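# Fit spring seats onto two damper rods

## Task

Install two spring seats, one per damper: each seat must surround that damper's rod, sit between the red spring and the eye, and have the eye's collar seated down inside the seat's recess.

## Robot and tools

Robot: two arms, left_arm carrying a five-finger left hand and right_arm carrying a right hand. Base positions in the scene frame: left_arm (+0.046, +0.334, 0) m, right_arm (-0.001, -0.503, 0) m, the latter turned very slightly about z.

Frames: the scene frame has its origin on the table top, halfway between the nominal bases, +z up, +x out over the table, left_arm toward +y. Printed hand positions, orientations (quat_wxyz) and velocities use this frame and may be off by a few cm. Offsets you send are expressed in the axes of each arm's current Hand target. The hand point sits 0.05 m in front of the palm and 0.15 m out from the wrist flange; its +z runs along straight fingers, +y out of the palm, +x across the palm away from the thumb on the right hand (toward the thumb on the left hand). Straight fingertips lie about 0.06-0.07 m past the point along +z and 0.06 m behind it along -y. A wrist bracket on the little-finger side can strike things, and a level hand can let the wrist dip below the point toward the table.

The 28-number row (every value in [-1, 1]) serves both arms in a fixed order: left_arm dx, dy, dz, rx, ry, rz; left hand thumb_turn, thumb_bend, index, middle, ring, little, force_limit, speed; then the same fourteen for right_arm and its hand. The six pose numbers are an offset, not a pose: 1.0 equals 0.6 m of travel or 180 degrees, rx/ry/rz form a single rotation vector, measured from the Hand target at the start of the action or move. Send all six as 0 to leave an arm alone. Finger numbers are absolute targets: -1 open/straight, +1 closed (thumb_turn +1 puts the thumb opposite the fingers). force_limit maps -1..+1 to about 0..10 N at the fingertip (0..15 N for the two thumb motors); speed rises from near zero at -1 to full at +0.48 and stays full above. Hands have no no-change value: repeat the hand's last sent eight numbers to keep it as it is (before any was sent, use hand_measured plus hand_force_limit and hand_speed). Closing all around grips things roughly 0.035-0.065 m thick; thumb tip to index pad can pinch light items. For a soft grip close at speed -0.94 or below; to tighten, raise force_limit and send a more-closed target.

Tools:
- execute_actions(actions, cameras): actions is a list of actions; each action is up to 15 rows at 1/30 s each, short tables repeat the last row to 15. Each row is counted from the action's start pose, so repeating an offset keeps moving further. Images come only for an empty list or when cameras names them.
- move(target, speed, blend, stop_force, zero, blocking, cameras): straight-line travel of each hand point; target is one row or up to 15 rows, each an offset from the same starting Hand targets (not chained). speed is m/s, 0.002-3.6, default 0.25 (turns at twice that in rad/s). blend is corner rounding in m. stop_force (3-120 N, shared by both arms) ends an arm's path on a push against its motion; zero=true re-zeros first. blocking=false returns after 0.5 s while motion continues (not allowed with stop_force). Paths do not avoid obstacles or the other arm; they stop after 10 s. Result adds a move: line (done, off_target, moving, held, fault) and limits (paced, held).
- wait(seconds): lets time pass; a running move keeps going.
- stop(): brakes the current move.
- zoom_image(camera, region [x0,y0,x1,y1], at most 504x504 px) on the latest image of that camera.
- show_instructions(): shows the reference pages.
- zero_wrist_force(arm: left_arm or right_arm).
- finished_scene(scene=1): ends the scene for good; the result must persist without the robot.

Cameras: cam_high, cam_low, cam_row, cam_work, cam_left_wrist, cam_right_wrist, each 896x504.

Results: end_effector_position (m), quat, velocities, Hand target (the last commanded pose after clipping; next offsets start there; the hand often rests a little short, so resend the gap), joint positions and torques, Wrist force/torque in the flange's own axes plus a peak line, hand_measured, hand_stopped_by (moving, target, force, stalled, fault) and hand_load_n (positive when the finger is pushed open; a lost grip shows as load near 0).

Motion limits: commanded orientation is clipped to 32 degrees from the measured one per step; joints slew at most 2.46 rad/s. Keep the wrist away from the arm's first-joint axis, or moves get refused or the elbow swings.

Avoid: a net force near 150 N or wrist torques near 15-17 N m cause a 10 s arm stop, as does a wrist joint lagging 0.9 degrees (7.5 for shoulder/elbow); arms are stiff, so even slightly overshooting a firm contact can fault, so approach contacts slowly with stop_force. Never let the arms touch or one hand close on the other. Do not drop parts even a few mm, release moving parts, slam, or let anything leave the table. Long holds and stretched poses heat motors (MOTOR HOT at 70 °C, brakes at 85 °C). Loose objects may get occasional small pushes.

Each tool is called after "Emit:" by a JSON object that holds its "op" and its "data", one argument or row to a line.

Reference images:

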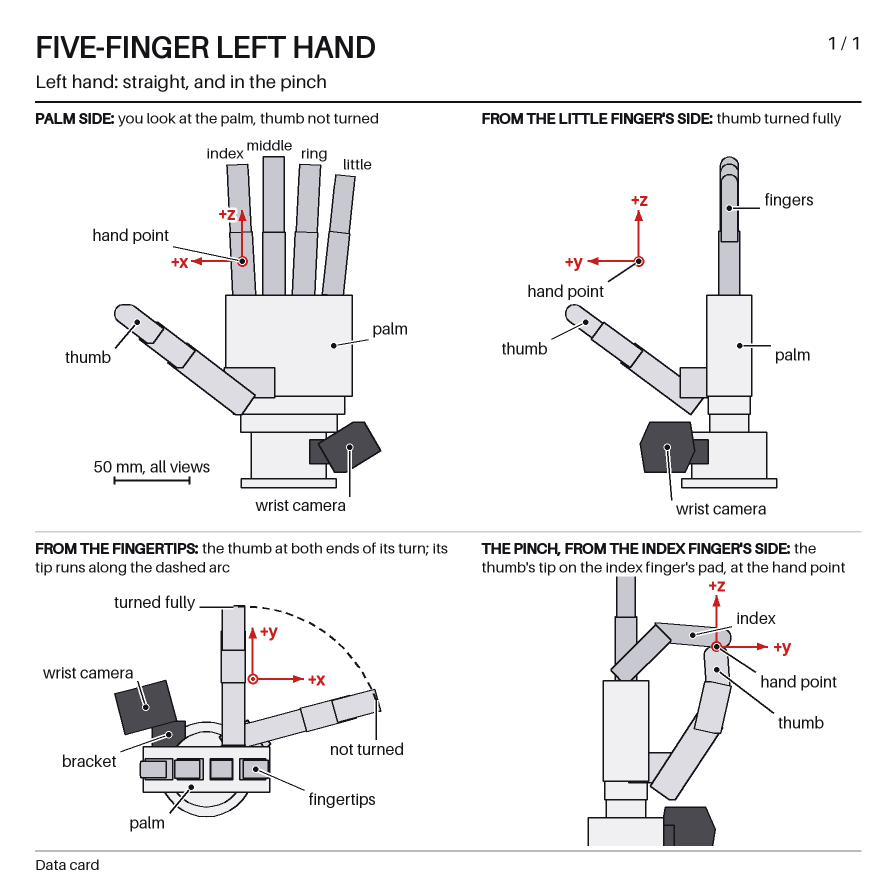

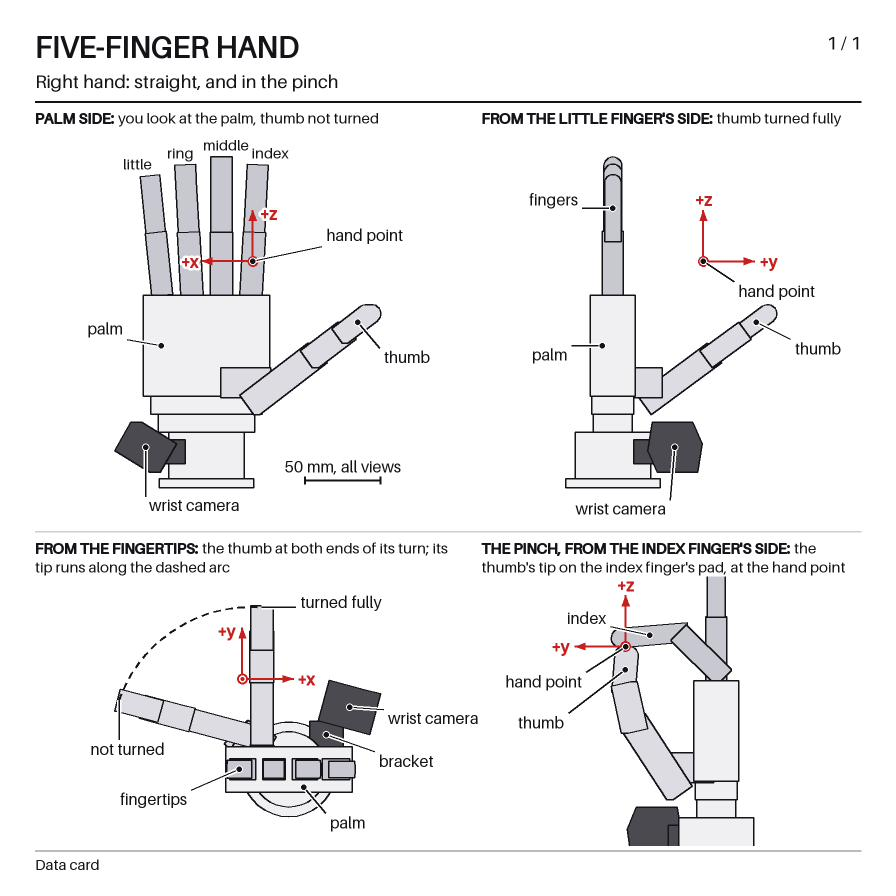

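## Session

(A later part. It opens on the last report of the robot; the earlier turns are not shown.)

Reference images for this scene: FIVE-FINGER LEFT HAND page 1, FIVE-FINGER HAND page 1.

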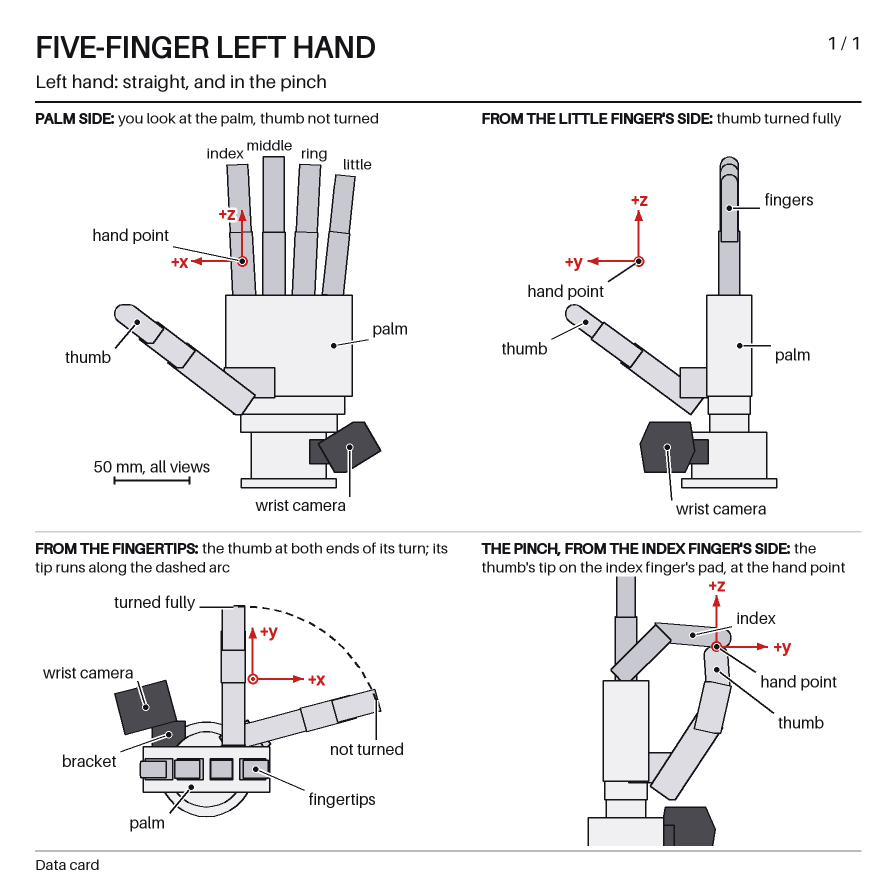

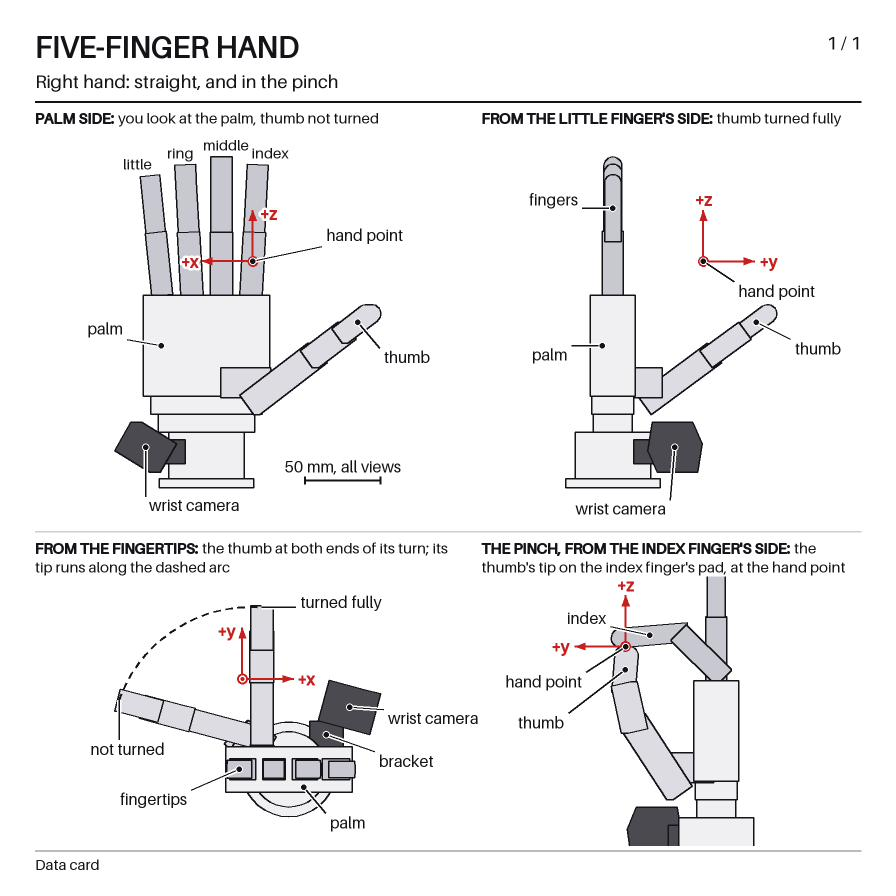

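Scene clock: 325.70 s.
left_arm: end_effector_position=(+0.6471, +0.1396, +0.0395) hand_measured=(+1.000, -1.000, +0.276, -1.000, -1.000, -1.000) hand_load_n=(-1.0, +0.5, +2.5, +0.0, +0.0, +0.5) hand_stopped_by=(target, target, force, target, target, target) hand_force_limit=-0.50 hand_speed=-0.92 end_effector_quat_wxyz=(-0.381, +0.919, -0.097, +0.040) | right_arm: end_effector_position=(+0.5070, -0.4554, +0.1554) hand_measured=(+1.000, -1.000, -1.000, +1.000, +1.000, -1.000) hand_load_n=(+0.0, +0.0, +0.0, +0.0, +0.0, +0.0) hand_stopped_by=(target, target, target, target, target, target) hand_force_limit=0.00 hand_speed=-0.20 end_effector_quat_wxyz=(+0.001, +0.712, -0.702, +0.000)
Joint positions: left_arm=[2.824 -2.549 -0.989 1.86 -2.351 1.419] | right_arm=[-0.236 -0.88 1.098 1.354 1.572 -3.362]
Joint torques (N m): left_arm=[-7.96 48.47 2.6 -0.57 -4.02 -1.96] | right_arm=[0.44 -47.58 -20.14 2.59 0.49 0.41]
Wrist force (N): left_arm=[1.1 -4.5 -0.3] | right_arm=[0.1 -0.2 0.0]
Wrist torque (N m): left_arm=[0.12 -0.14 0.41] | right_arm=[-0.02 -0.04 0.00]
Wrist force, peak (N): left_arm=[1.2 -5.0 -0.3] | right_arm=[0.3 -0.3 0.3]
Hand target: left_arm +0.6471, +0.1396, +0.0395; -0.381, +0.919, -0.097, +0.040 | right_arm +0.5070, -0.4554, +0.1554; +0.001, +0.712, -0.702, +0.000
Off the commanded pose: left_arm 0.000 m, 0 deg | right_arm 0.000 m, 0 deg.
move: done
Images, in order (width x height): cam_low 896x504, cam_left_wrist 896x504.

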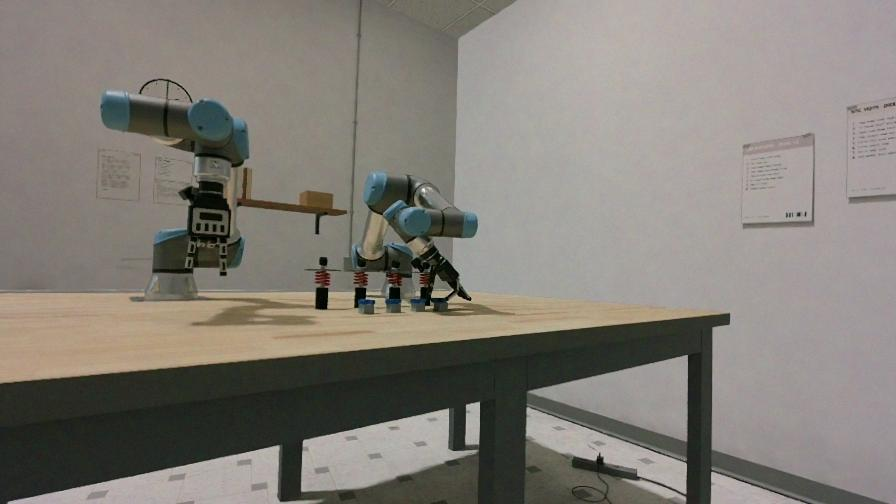

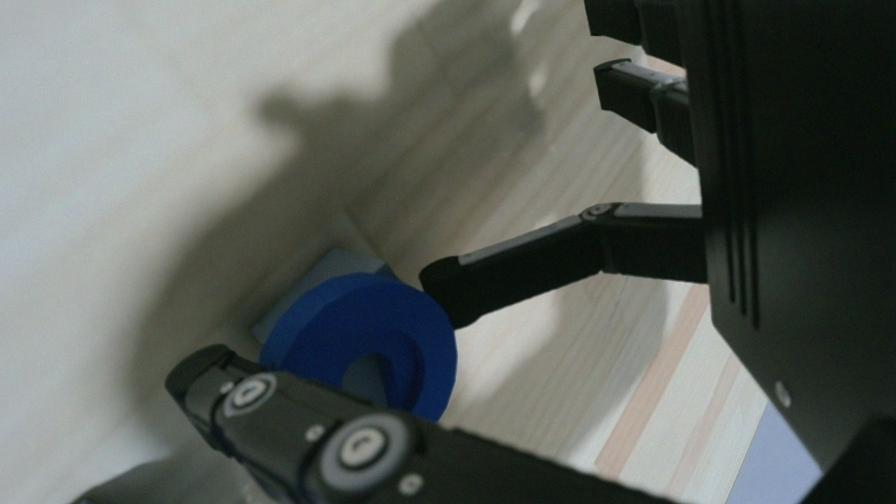

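Emit:
{"op": "move", "data": {
  "target": [0, 0, 0, 0, 0, 0, 1, -1, 0.6, -1, -1, -1, -0.1, -0.9, 0, 0, 0, 0, 0, 0, 1, -1, -1, 1, 1, -1, 0, -0.2],
  "speed": 0.05,
  "cameras": ["cam_left_wrist", "cam_low"]
}}

Emit:
{"op": "zoom_image", "data": {
  "camera": "cam_low",
  "region": [420, 270, 480, 320]
}}

Scene clock: 330.07 s.
left_arm: end_effector_position=(+0.6471, +0.1396, +0.0395) hand_measured=(+1.000, -1.000, +0.284, -1.000, -1.000, -1.000) hand_load_n=(-1.5, +0.5, +4.5, +0.0, +0.0, +0.0) hand_stopped_by=(target, target, force, target, target, target) hand_force_limit=-0.10 hand_speed=-0.90 end_effector_quat_wxyz=(-0.381, +0.919, -0.097, +0.040) | right_arm: end_effector_position=(+0.5070, -0.4554, +0.1554) hand_measured=(+1.000, -1.000, -1.000, +1.000, +1.000, -1.000) hand_load_n=(+0.0, +0.0, +0.0, +0.0, +0.5, +0.0) hand_stopped_by=(target, target, target, target, target, target) hand_force_limit=0.00 hand_speed=-0.20 end_effector_quat_wxyz=(+0.001, +0.712, -0.702, +0.000)
Joint positions: left_arm=[2.824 -2.549 -0.989 1.86 -2.351 1.419] | right_arm=[-0.236 -0.88 1.098 1.354 1.572 -3.362]
Joint torques (N m): left_arm=[-8.07 50.22 4.34 -0.89 -3.21 -1.31] | right_arm=[-0.07 -47.21 -20.33 2.71 0.52 0.43]
Wrist force (N): left_arm=[1.1 -4.4 0.0] | right_arm=[0.1 -0.1 0.2]
Wrist torque (N m): left_arm=[0.11 -0.13 0.41] | right_arm=[-0.02 -0.03 -0.01]
Wrist force, peak (N): left_arm=[1.1 -4.7 -0.2] | right_arm=[0.4 -0.1 0.4]
Hand target: left_arm +0.6471, +0.1396, +0.0395; -0.381, +0.919, -0.097, +0.040 | right_arm +0.5070, -0.4554, +0.1554; +0.001, +0.712, -0.702, +0.000
Off the commanded pose: left_arm 0.000 m, 0 deg | right_arm 0.000 m, 0 deg.
move: done
Images, in order (width x height): cam_low 896x504, cam_left_wrist 896x504.

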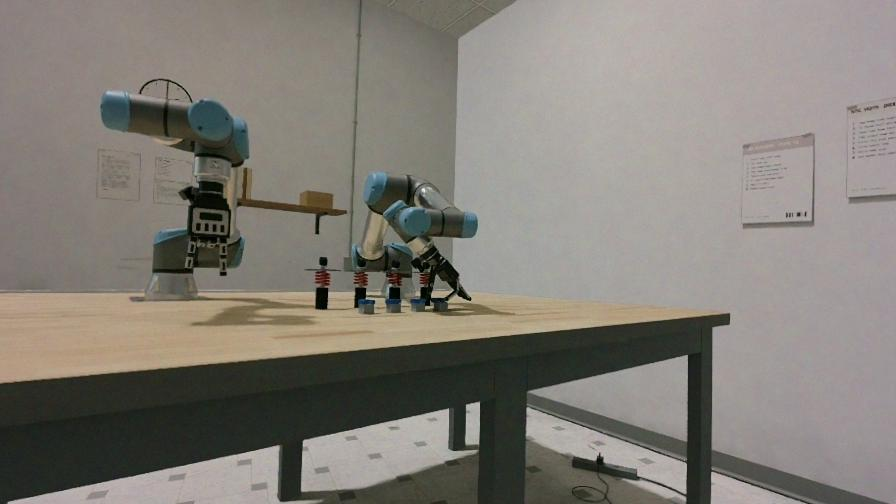

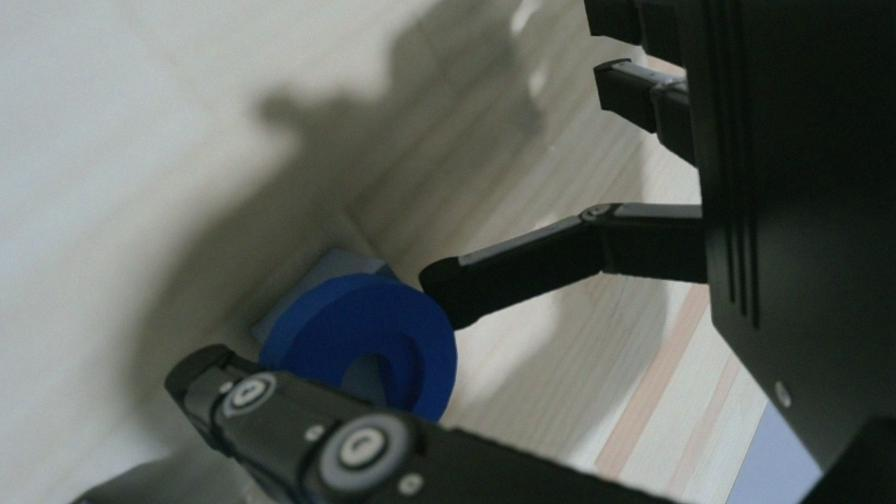

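Scaled by 8.400.

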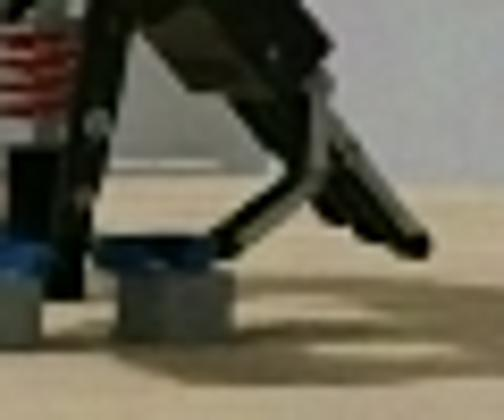

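Emit:
{"op": "move", "data": {
  "target": [0, -0.0177, -0.0177, 0, 0, 0, 1, -1, 0.6, -1, -1, -1, -0.1, -0.9, 0, 0, 0, 0, 0, 0, 1, -1, -1, 1, 1, -1, 0, -0.2],
  "speed": 0.03,
  "cameras": ["cam_left_wrist", "cam_low"]
}}

Emit:
{"op": "zoom_image", "data": {
  "camera": "cam_low",
  "region": [420, 270, 480, 320]
}}

Scene clock: 334.87 s.
left_arm: end_effector_position=(+0.6471, +0.1396, +0.0544) hand_measured=(+1.000, -1.000, +0.284, -1.000, -1.000, -1.000) hand_load_n=(-1.5, +1.0, +4.5, +0.0, +0.0, +0.0) hand_stopped_by=(target, target, force, target, target, target) hand_force_limit=-0.10 hand_speed=-0.90 end_effector_quat_wxyz=(-0.381, +0.919, -0.097, +0.040) | right_arm: end_effector_position=(+0.5070, -0.4554, +0.1554) hand_measured=(+1.000, -1.000, -1.000, +1.000, +1.000, -1.000) hand_load_n=(+0.0, +0.0, +0.0, +0.0, +0.0, +0.0) hand_stopped_by=(target, target, target, target, target, target) hand_force_limit=0.00 hand_speed=-0.20 end_effector_quat_wxyz=(+0.001, +0.712, -0.702, +0.000)
Joint positions: left_arm=[2.824 -2.533 -0.979 1.834 -2.351 1.419] | right_arm=[-0.236 -0.88 1.098 1.354 1.572 -3.362]
Joint torques (N m): left_arm=[-8.37 67.93 28.09 -4.46 -2.3 1.16] | right_arm=[0.26 -46.95 -20.76 2.85 0.56 0.44]
Wrist force (N): left_arm=[1.0 -4.5 -0.2] | right_arm=[-0.1 0.0 0.1]
Wrist torque (N m): left_arm=[0.11 -0.11 0.40] | right_arm=[0.01 0.00 -0.01]
Wrist force, peak (N): left_arm=[1.0 -4.7 -0.3] | right_arm=[0.1 0.0 0.4]
Hand target: left_arm +0.6471, +0.1396, +0.0545; -0.381, +0.919, -0.097, +0.040 | right_arm +0.5070, -0.4554, +0.1554; +0.001, +0.712, -0.702, +0.000
Off the commanded pose: left_arm 0.000 m, 0 deg | right_arm 0.000 m, 0 deg.
move: done
Images, in order (width x height): cam_low 896x504, cam_left_wrist 896x504.

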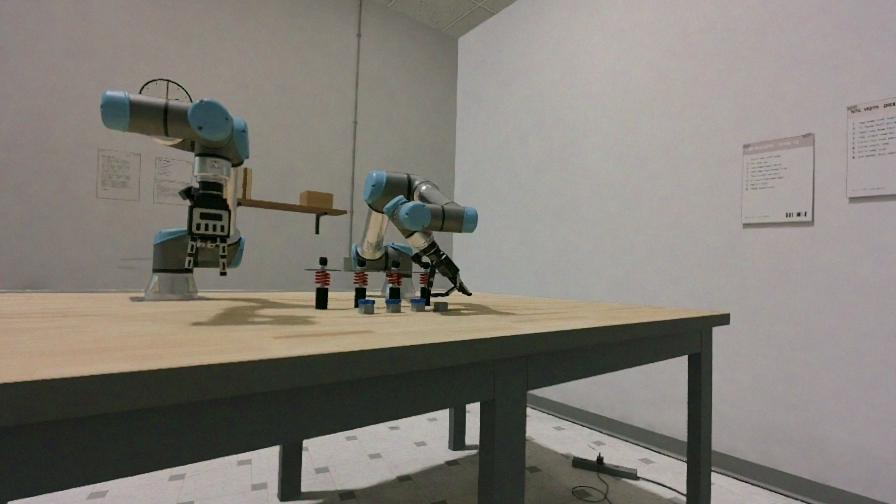

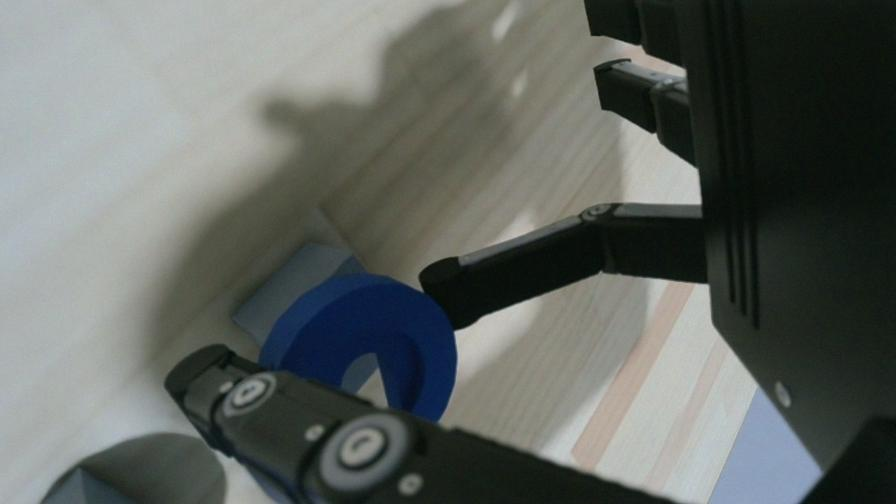

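Scaled by 8.400.

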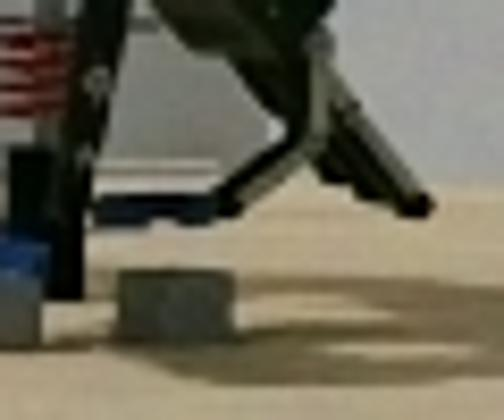

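Emit:
{"op": "move", "data": {
  "target": [
    [0, -0.0773, -0.0773, 0, 0, 0, 1, -1, 0.6, -1, -1, -1, -0.1, -0.9, 0, 0, 0, 0, 0, 0, 1, -1, -1, 1, 1, -1, 0, -0.2],
    [-0.0127, -0.1202, -0.3412, 0, 0.3064, 0.3064, 1, -1, 0.6, -1, -1, -1, -0.1, -0.9, 0, 0, 0, 0, 0, 0, 1, -1, -1, 1, 1, -1, 0, -0.2]
  ],
  "speed": 0.18,
  "blend": [0.03, 0],
  "cameras": ["all"]
}}

Scene clock: 356.57 s.
left_arm: end_effector_position=(+0.6200, +0.0494, +0.2502) hand_measured=(+1.000, -1.000, +0.284, -1.000, -1.000, -1.000) hand_load_n=(-1.5, +0.5, +4.5, +0.0, +0.0, +0.0) hand_stopped_by=(target, target, force, target, target, target) hand_force_limit=-0.10 hand_speed=-0.90 end_effector_quat_wxyz=(-0.271, +0.653, -0.654, +0.271) | right_arm: end_effector_position=(+0.5070, -0.4554, +0.1554) hand_measured=(+1.000, -1.000, -1.000, +1.000, +1.000, -1.000) hand_load_n=(+0.0, +0.0, +0.0, +0.0, +0.0, +0.0) hand_stopped_by=(target, target, target, target, target, target) hand_force_limit=0.00 hand_speed=-0.20 end_effector_quat_wxyz=(+0.001, +0.712, -0.702, +0.000)
Joint positions: left_arm=[2.885 -1.98 -1.195 2.373 -1.752 2.958] | right_arm=[-0.236 -0.88 1.098 1.354 1.572 -3.362]
Joint torques (N m): left_arm=[6.74 50.78 32.03 -2.15 2.07 2.2] | right_arm=[1.14 -47.71 -21.67 2.68 0.61 0.51]
Wrist force (N): left_arm=[1.5 -4.3 -0.3] | right_arm=[0.2 -0.1 0.1]
Wrist torque (N m): left_arm=[0.13 -0.23 0.26] | right_arm=[-0.01 -0.05 0.00]
Wrist force, peak (N): left_arm=[1.2 -5.2 -0.4] | right_arm=[-0.1 -0.6 0.2]
Hand target: left_arm +0.6200, +0.0494, +0.2502; -0.271, +0.653, -0.654, +0.271 | right_arm +0.5070, -0.4554, +0.1554; +0.001, +0.712, -0.702, +0.000
Off the commanded pose: left_arm 0.000 m, 0 deg | right_arm 0.000 m, 0 deg.
move: done

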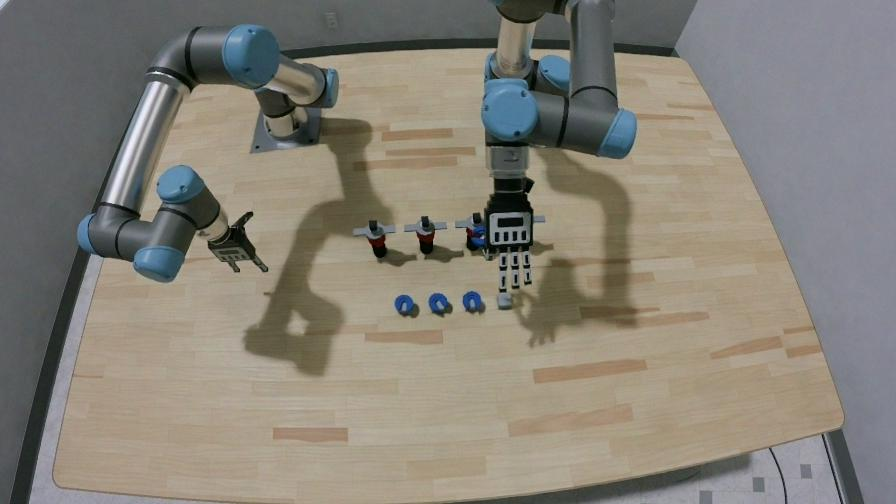

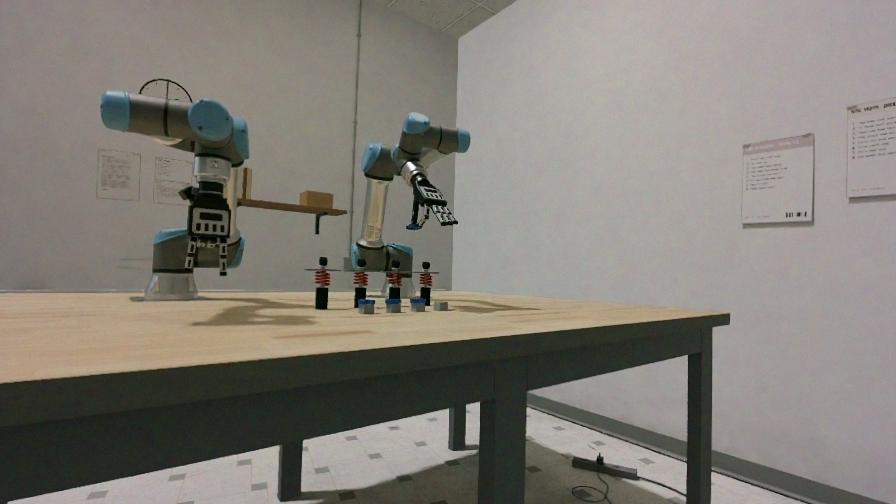

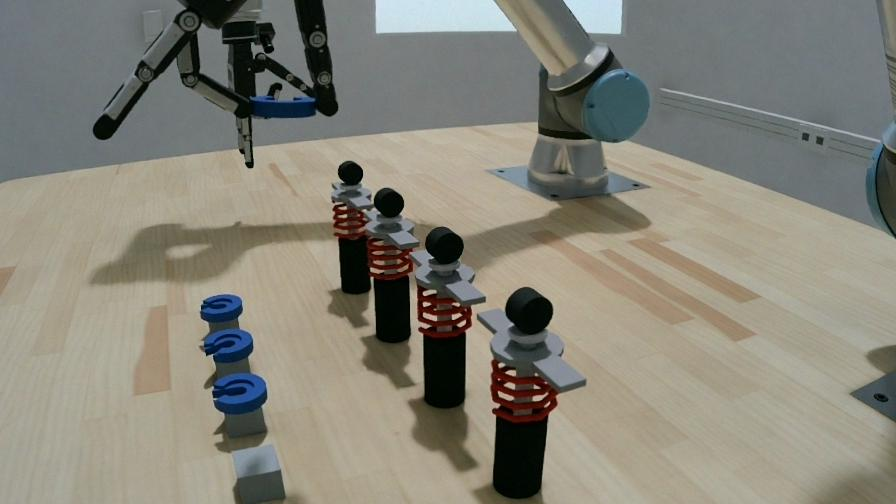

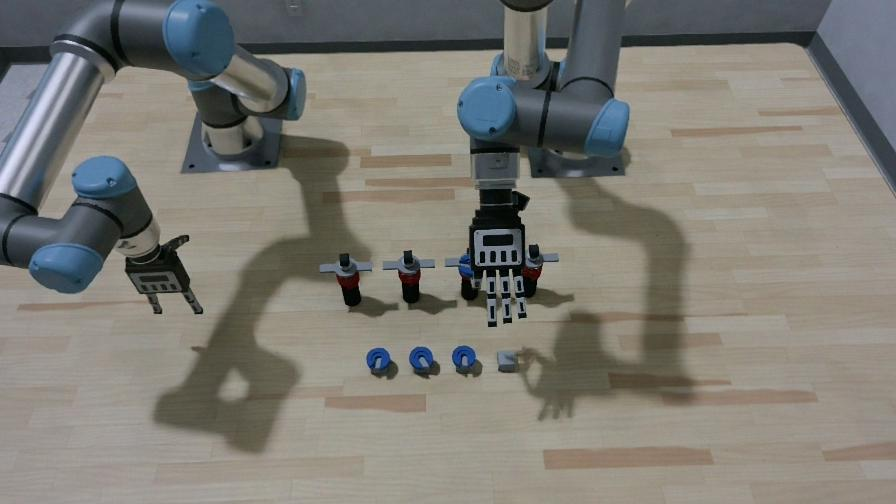

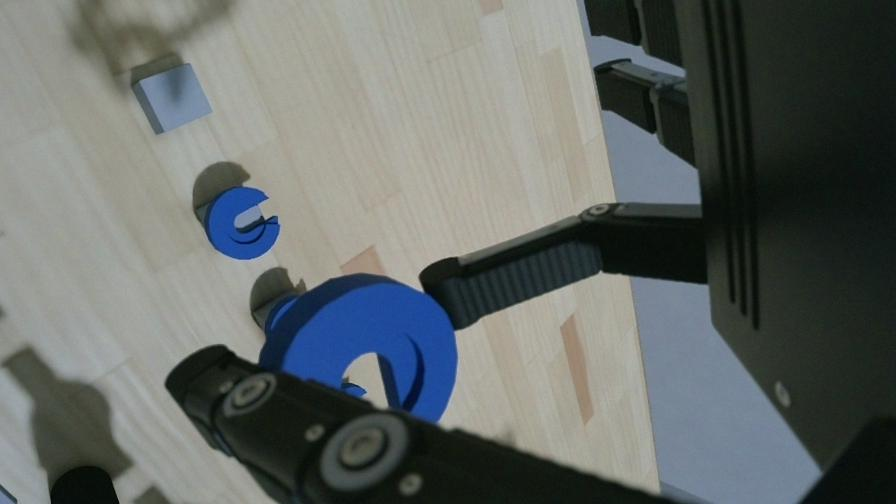

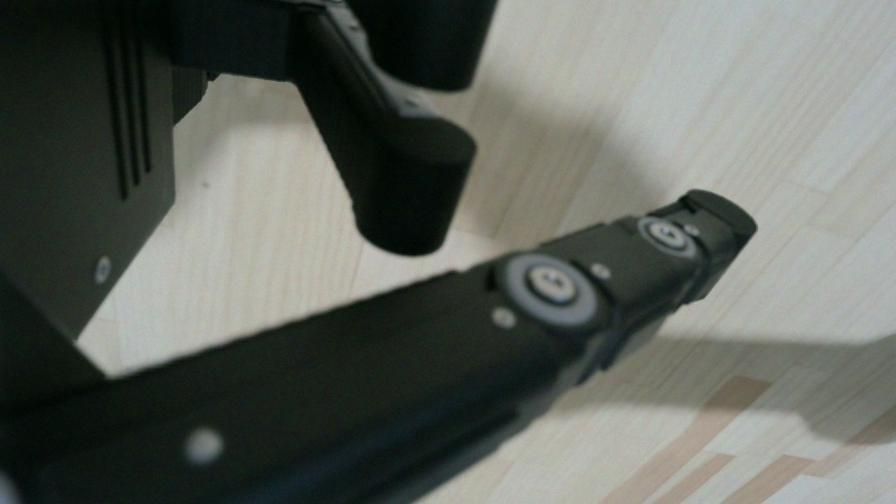

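Emit:
{"op": "zoom_image", "data": {
  "camera": "cam_left_wrist",
  "region": [160, 240, 520, 504]
}}

Emit:
{"op": "zoom_image", "data": {
  "camera": "cam_row",
  "region": [80, 20, 380, 180]
}}

Scaled by 1.400.

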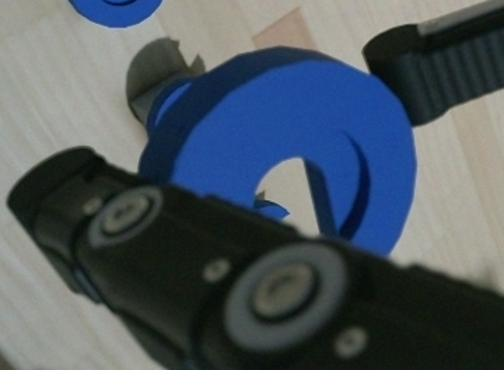

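Scaled by 1.680.

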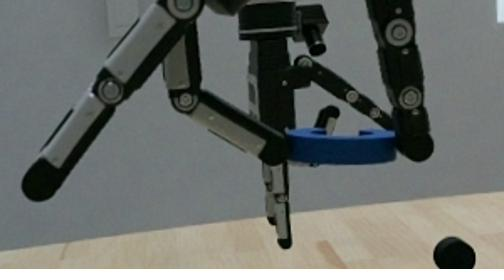

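Emit:
{"op": "move", "data": {
  "target": [0.4, 0.1297, -0.0117, 0, 0.3064, 0.3064, 1, -1, 0.6, -1, -1, -1, -0.1, -0.9, 0, 0, 0, 0, 0, 0, 1, -1, -1, 1, 1, -1, 0, -0.2],
  "speed": 0.18,
  "cameras": ["all"]
}}

Scene clock: 380.93 s.
left_arm: end_effector_position=(+0.5597, -0.1905, +0.2000) hand_measured=(+1.000, -1.000, +0.284, -1.000, -1.000, -1.000) hand_load_n=(-1.5, +1.0, +4.5, +0.0, +0.0, +0.0) hand_stopped_by=(target, target, force, target, target, target) hand_force_limit=-0.10 hand_speed=-0.90 end_effector_quat_wxyz=(+0.040, -0.096, +0.919, -0.380) | right_arm: end_effector_position=(+0.5070, -0.4554, +0.1554) hand_measured=(+1.000, -1.000, -1.000, +1.000, +1.000, -1.000) hand_load_n=(+0.0, +0.0, +0.0, +0.0, +0.0, +0.0) hand_stopped_by=(target, target, target, target, target, target) hand_force_limit=0.00 hand_speed=-0.20 end_effector_quat_wxyz=(+0.001, +0.712, -0.702, +0.000)
Joint positions: left_arm=[2.707 -2.443 -0.608 2.021 -0.97 3.898] | right_arm=[-0.236 -0.88 1.098 1.354 1.572 -3.362]
Joint torques (N m): left_arm=[-8 47.22 30.14 -2.78 3.67 2.25] | right_arm=[-0.26 -46.4 -22.36 2.81 0.67 0.54]
Wrist force (N): left_arm=[1.6 -4.6 -0.2] | right_arm=[0.1 -0.1 0.2]
Wrist torque (N m): left_arm=[0.14 -0.22 0.26] | right_arm=[-0.01 -0.04 0.00]
Wrist force, peak (N): left_arm=[1.9 -5.0 0.2] | right_arm=[0.4 -0.1 0.5]
Hand target: left_arm +0.5597, -0.1905, +0.2000; +0.040, -0.096, +0.919, -0.380 | right_arm +0.5070, -0.4554, +0.1554; +0.001, +0.712, -0.702, +0.000
Off the commanded pose: left_arm 0.000 m, 0 deg | right_arm 0.000 m, 0 deg.
move: done

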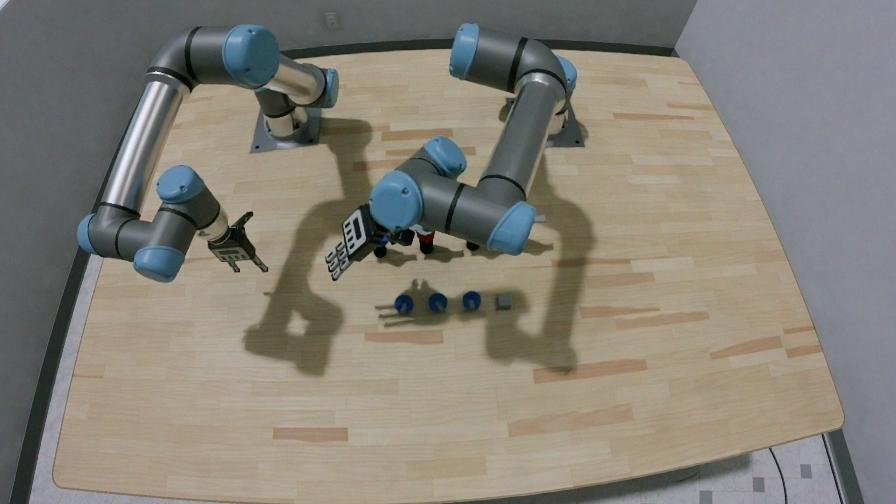

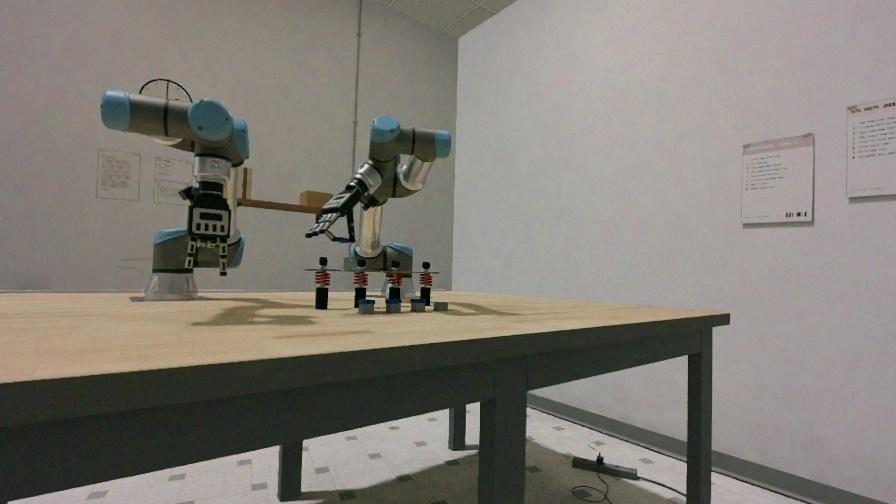

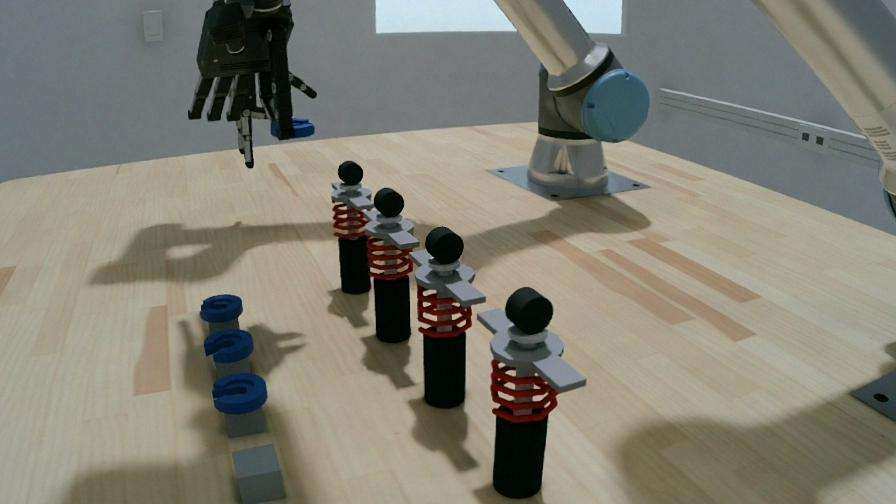

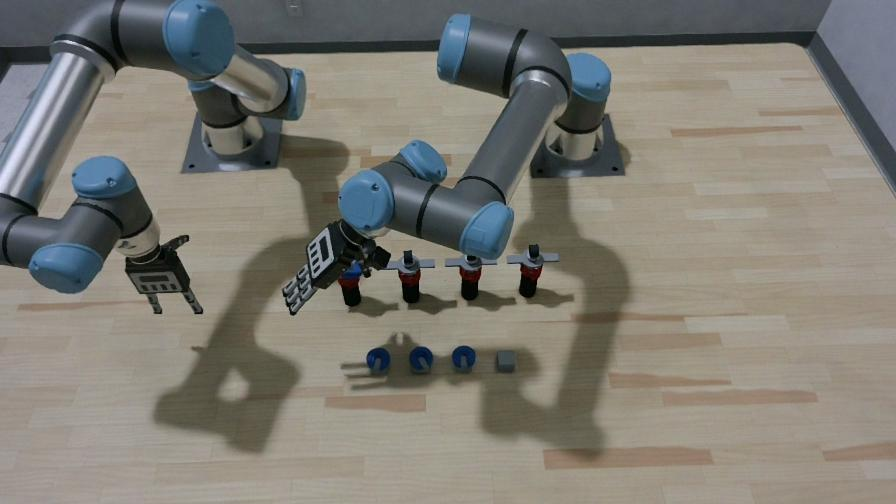

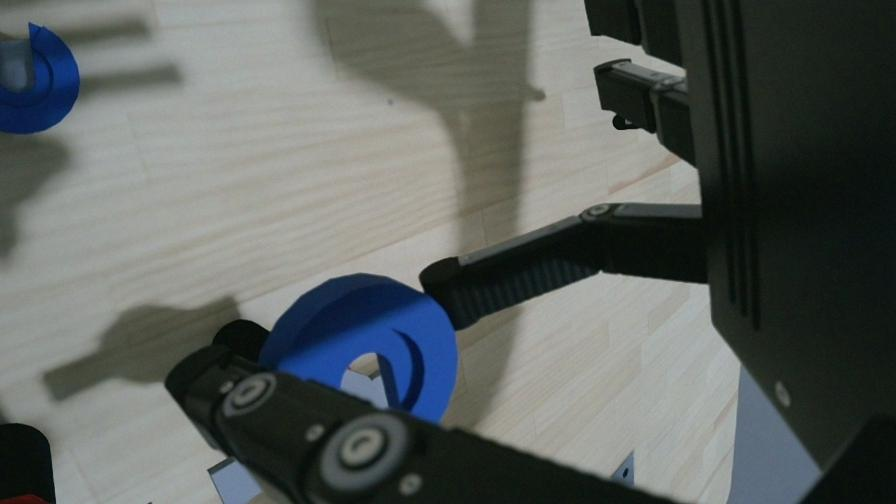

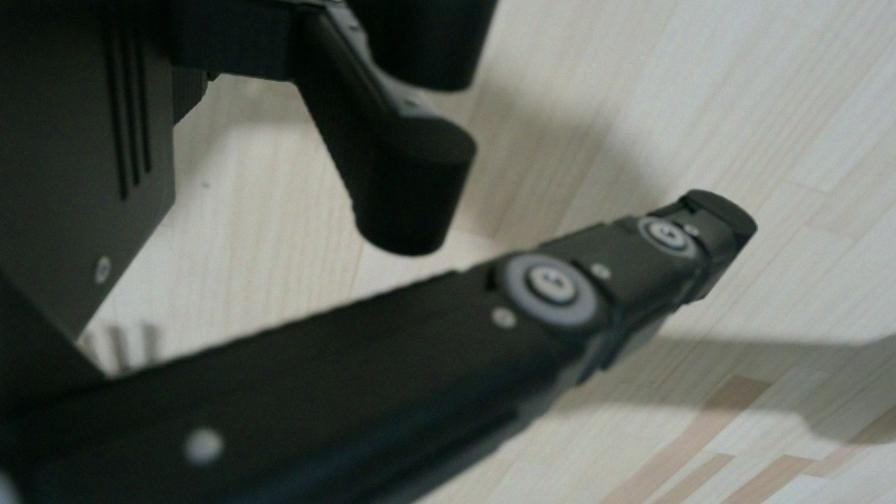

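Emit:
{"op": "move", "data": {
  "target": [
    [0, 0, 0, 0, 0, 0, 1, -1, 0.6, -1, -1, -1, -0.1, -0.9, -0.2608, 0.1747, -0.175, 0.1667, 0, 0, 1, -1, -1, 1, 1, -1, 0, -0.2],
    [0, 0, 0, 0, 0, 0, 1, -1, 0.6, -1, -1, -1, -0.1, -0.9, -0.5153, 0.2012, -0.1077, 0.1667, 0, 0, 1, -1, -1, 1, 1, -1, 0, -0.2]
  ],
  "speed": 0.15,
  "blend": [0.03, 0],
  "cameras": ["all"]
}}

Scene clock: 392.67 s.
left_arm: end_effector_position=(+0.5597, -0.1905, +0.2000) hand_measured=(+1.000, -1.000, +0.284, -1.000, -1.000, -1.000) hand_load_n=(-1.5, +1.0, +4.5, +0.0, +0.0, +0.0) hand_stopped_by=(target, target, force, target, target, target) hand_force_limit=-0.10 hand_speed=-0.90 end_effector_quat_wxyz=(+0.040, -0.096, +0.919, -0.380) | right_arm: end_effector_position=(+0.3817, -0.1482, +0.2200) hand_measured=(+1.000, -1.000, -1.000, +1.000, +1.000, -1.000) hand_load_n=(+0.0, +0.0, +0.0, +0.0, +0.0, +0.0) hand_stopped_by=(target, target, target, target, target, target) hand_force_limit=0.00 hand_speed=-0.20 end_effector_quat_wxyz=(-0.183, +0.688, -0.678, +0.181)
Joint positions: left_arm=[2.707 -2.443 -0.608 2.02 -0.97 3.898] | right_arm=[0.471 -1.263 1.405 0.959 1.807 -2.712]
Joint torques (N m): left_arm=[-8.6 47.65 30.79 -2.98 2.34 2.28] | right_arm=[12.98 -23.47 -26.26 4.49 2.39 1.46]
Wrist force (N): left_arm=[1.7 -4.9 -0.3] | right_arm=[0.5 1.4 -0.2]
Wrist torque (N m): left_arm=[0.11 -0.25 0.27] | right_arm=[0.18 -0.10 -0.04]
Wrist force, peak (N): left_arm=[1.8 -5.0 -0.4] | right_arm=[0.7 1.8 -0.4]
Hand target: left_arm +0.5597, -0.1905, +0.2000; +0.040, -0.096, +0.919, -0.380 | right_arm +0.3817, -0.1480, +0.2200; -0.183, +0.688, -0.678, +0.181
Off the commanded pose: left_arm 0.000 m, 0 deg | right_arm 0.000 m, 0 deg.
move: done

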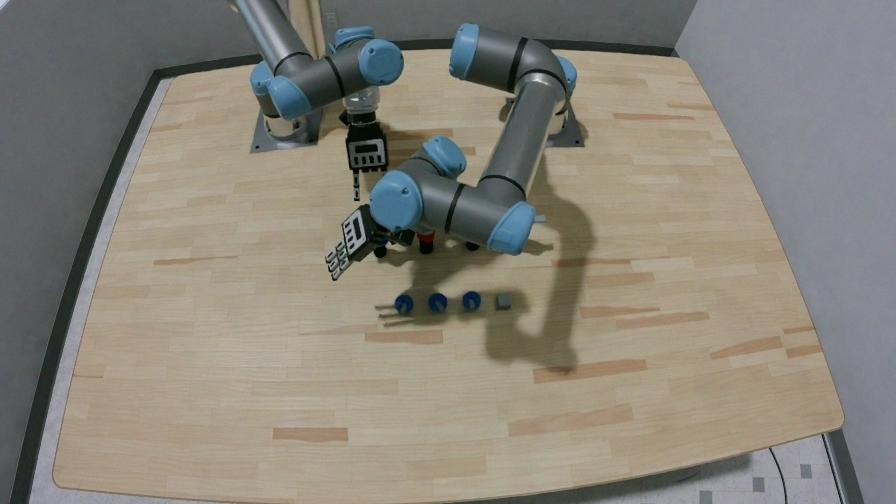

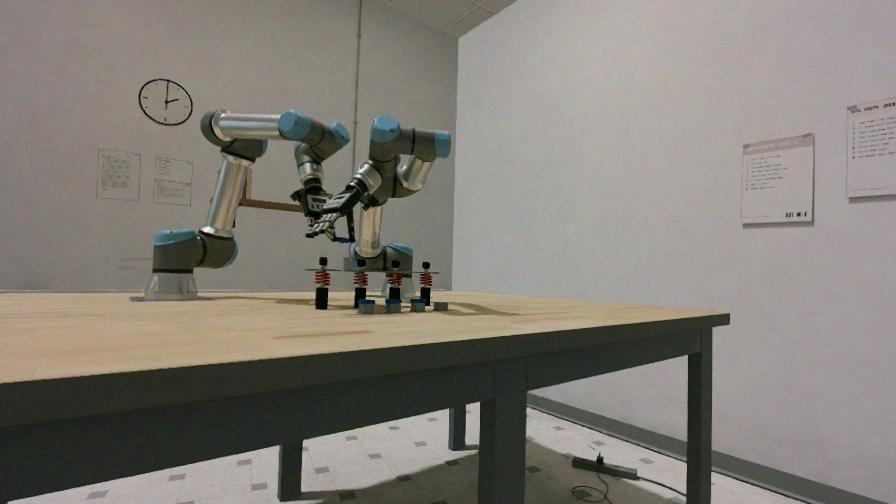

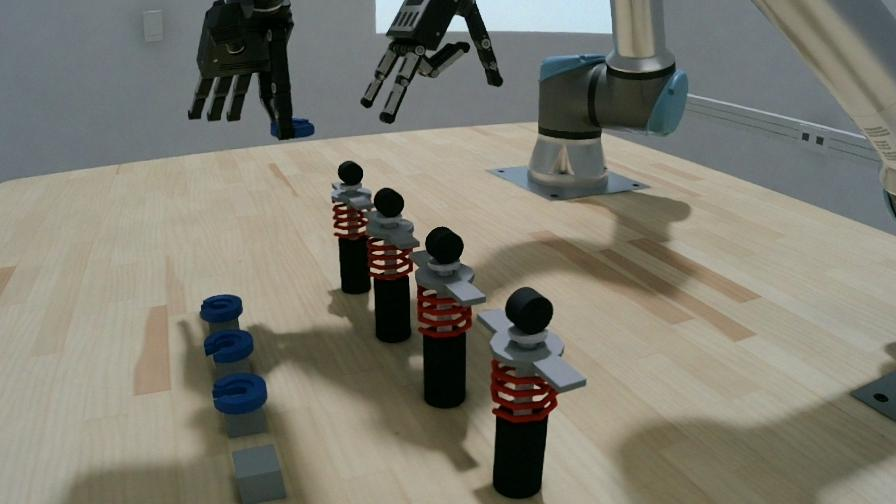

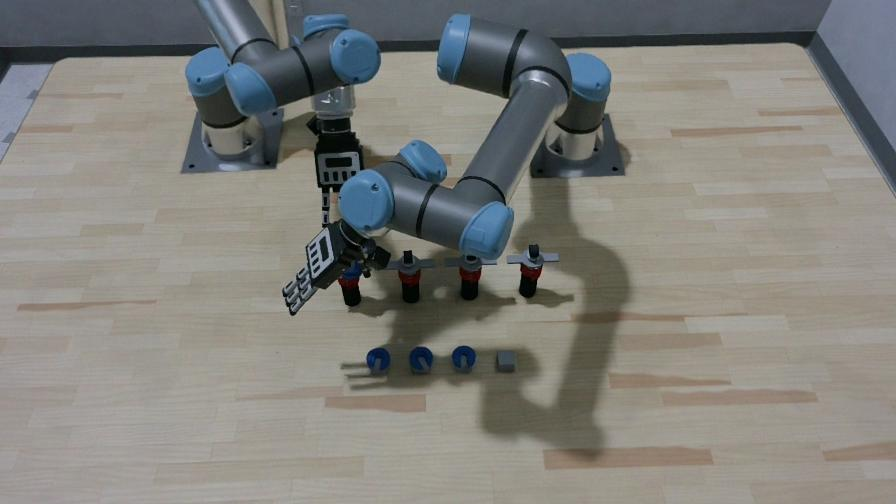

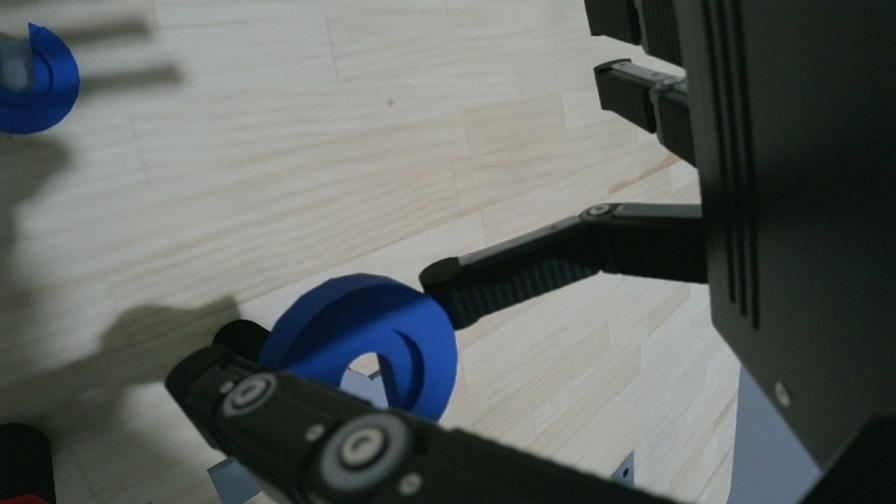

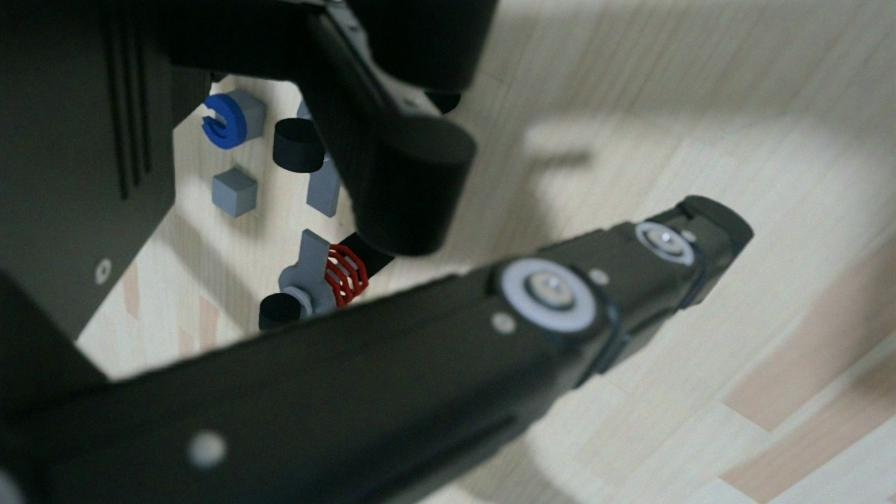

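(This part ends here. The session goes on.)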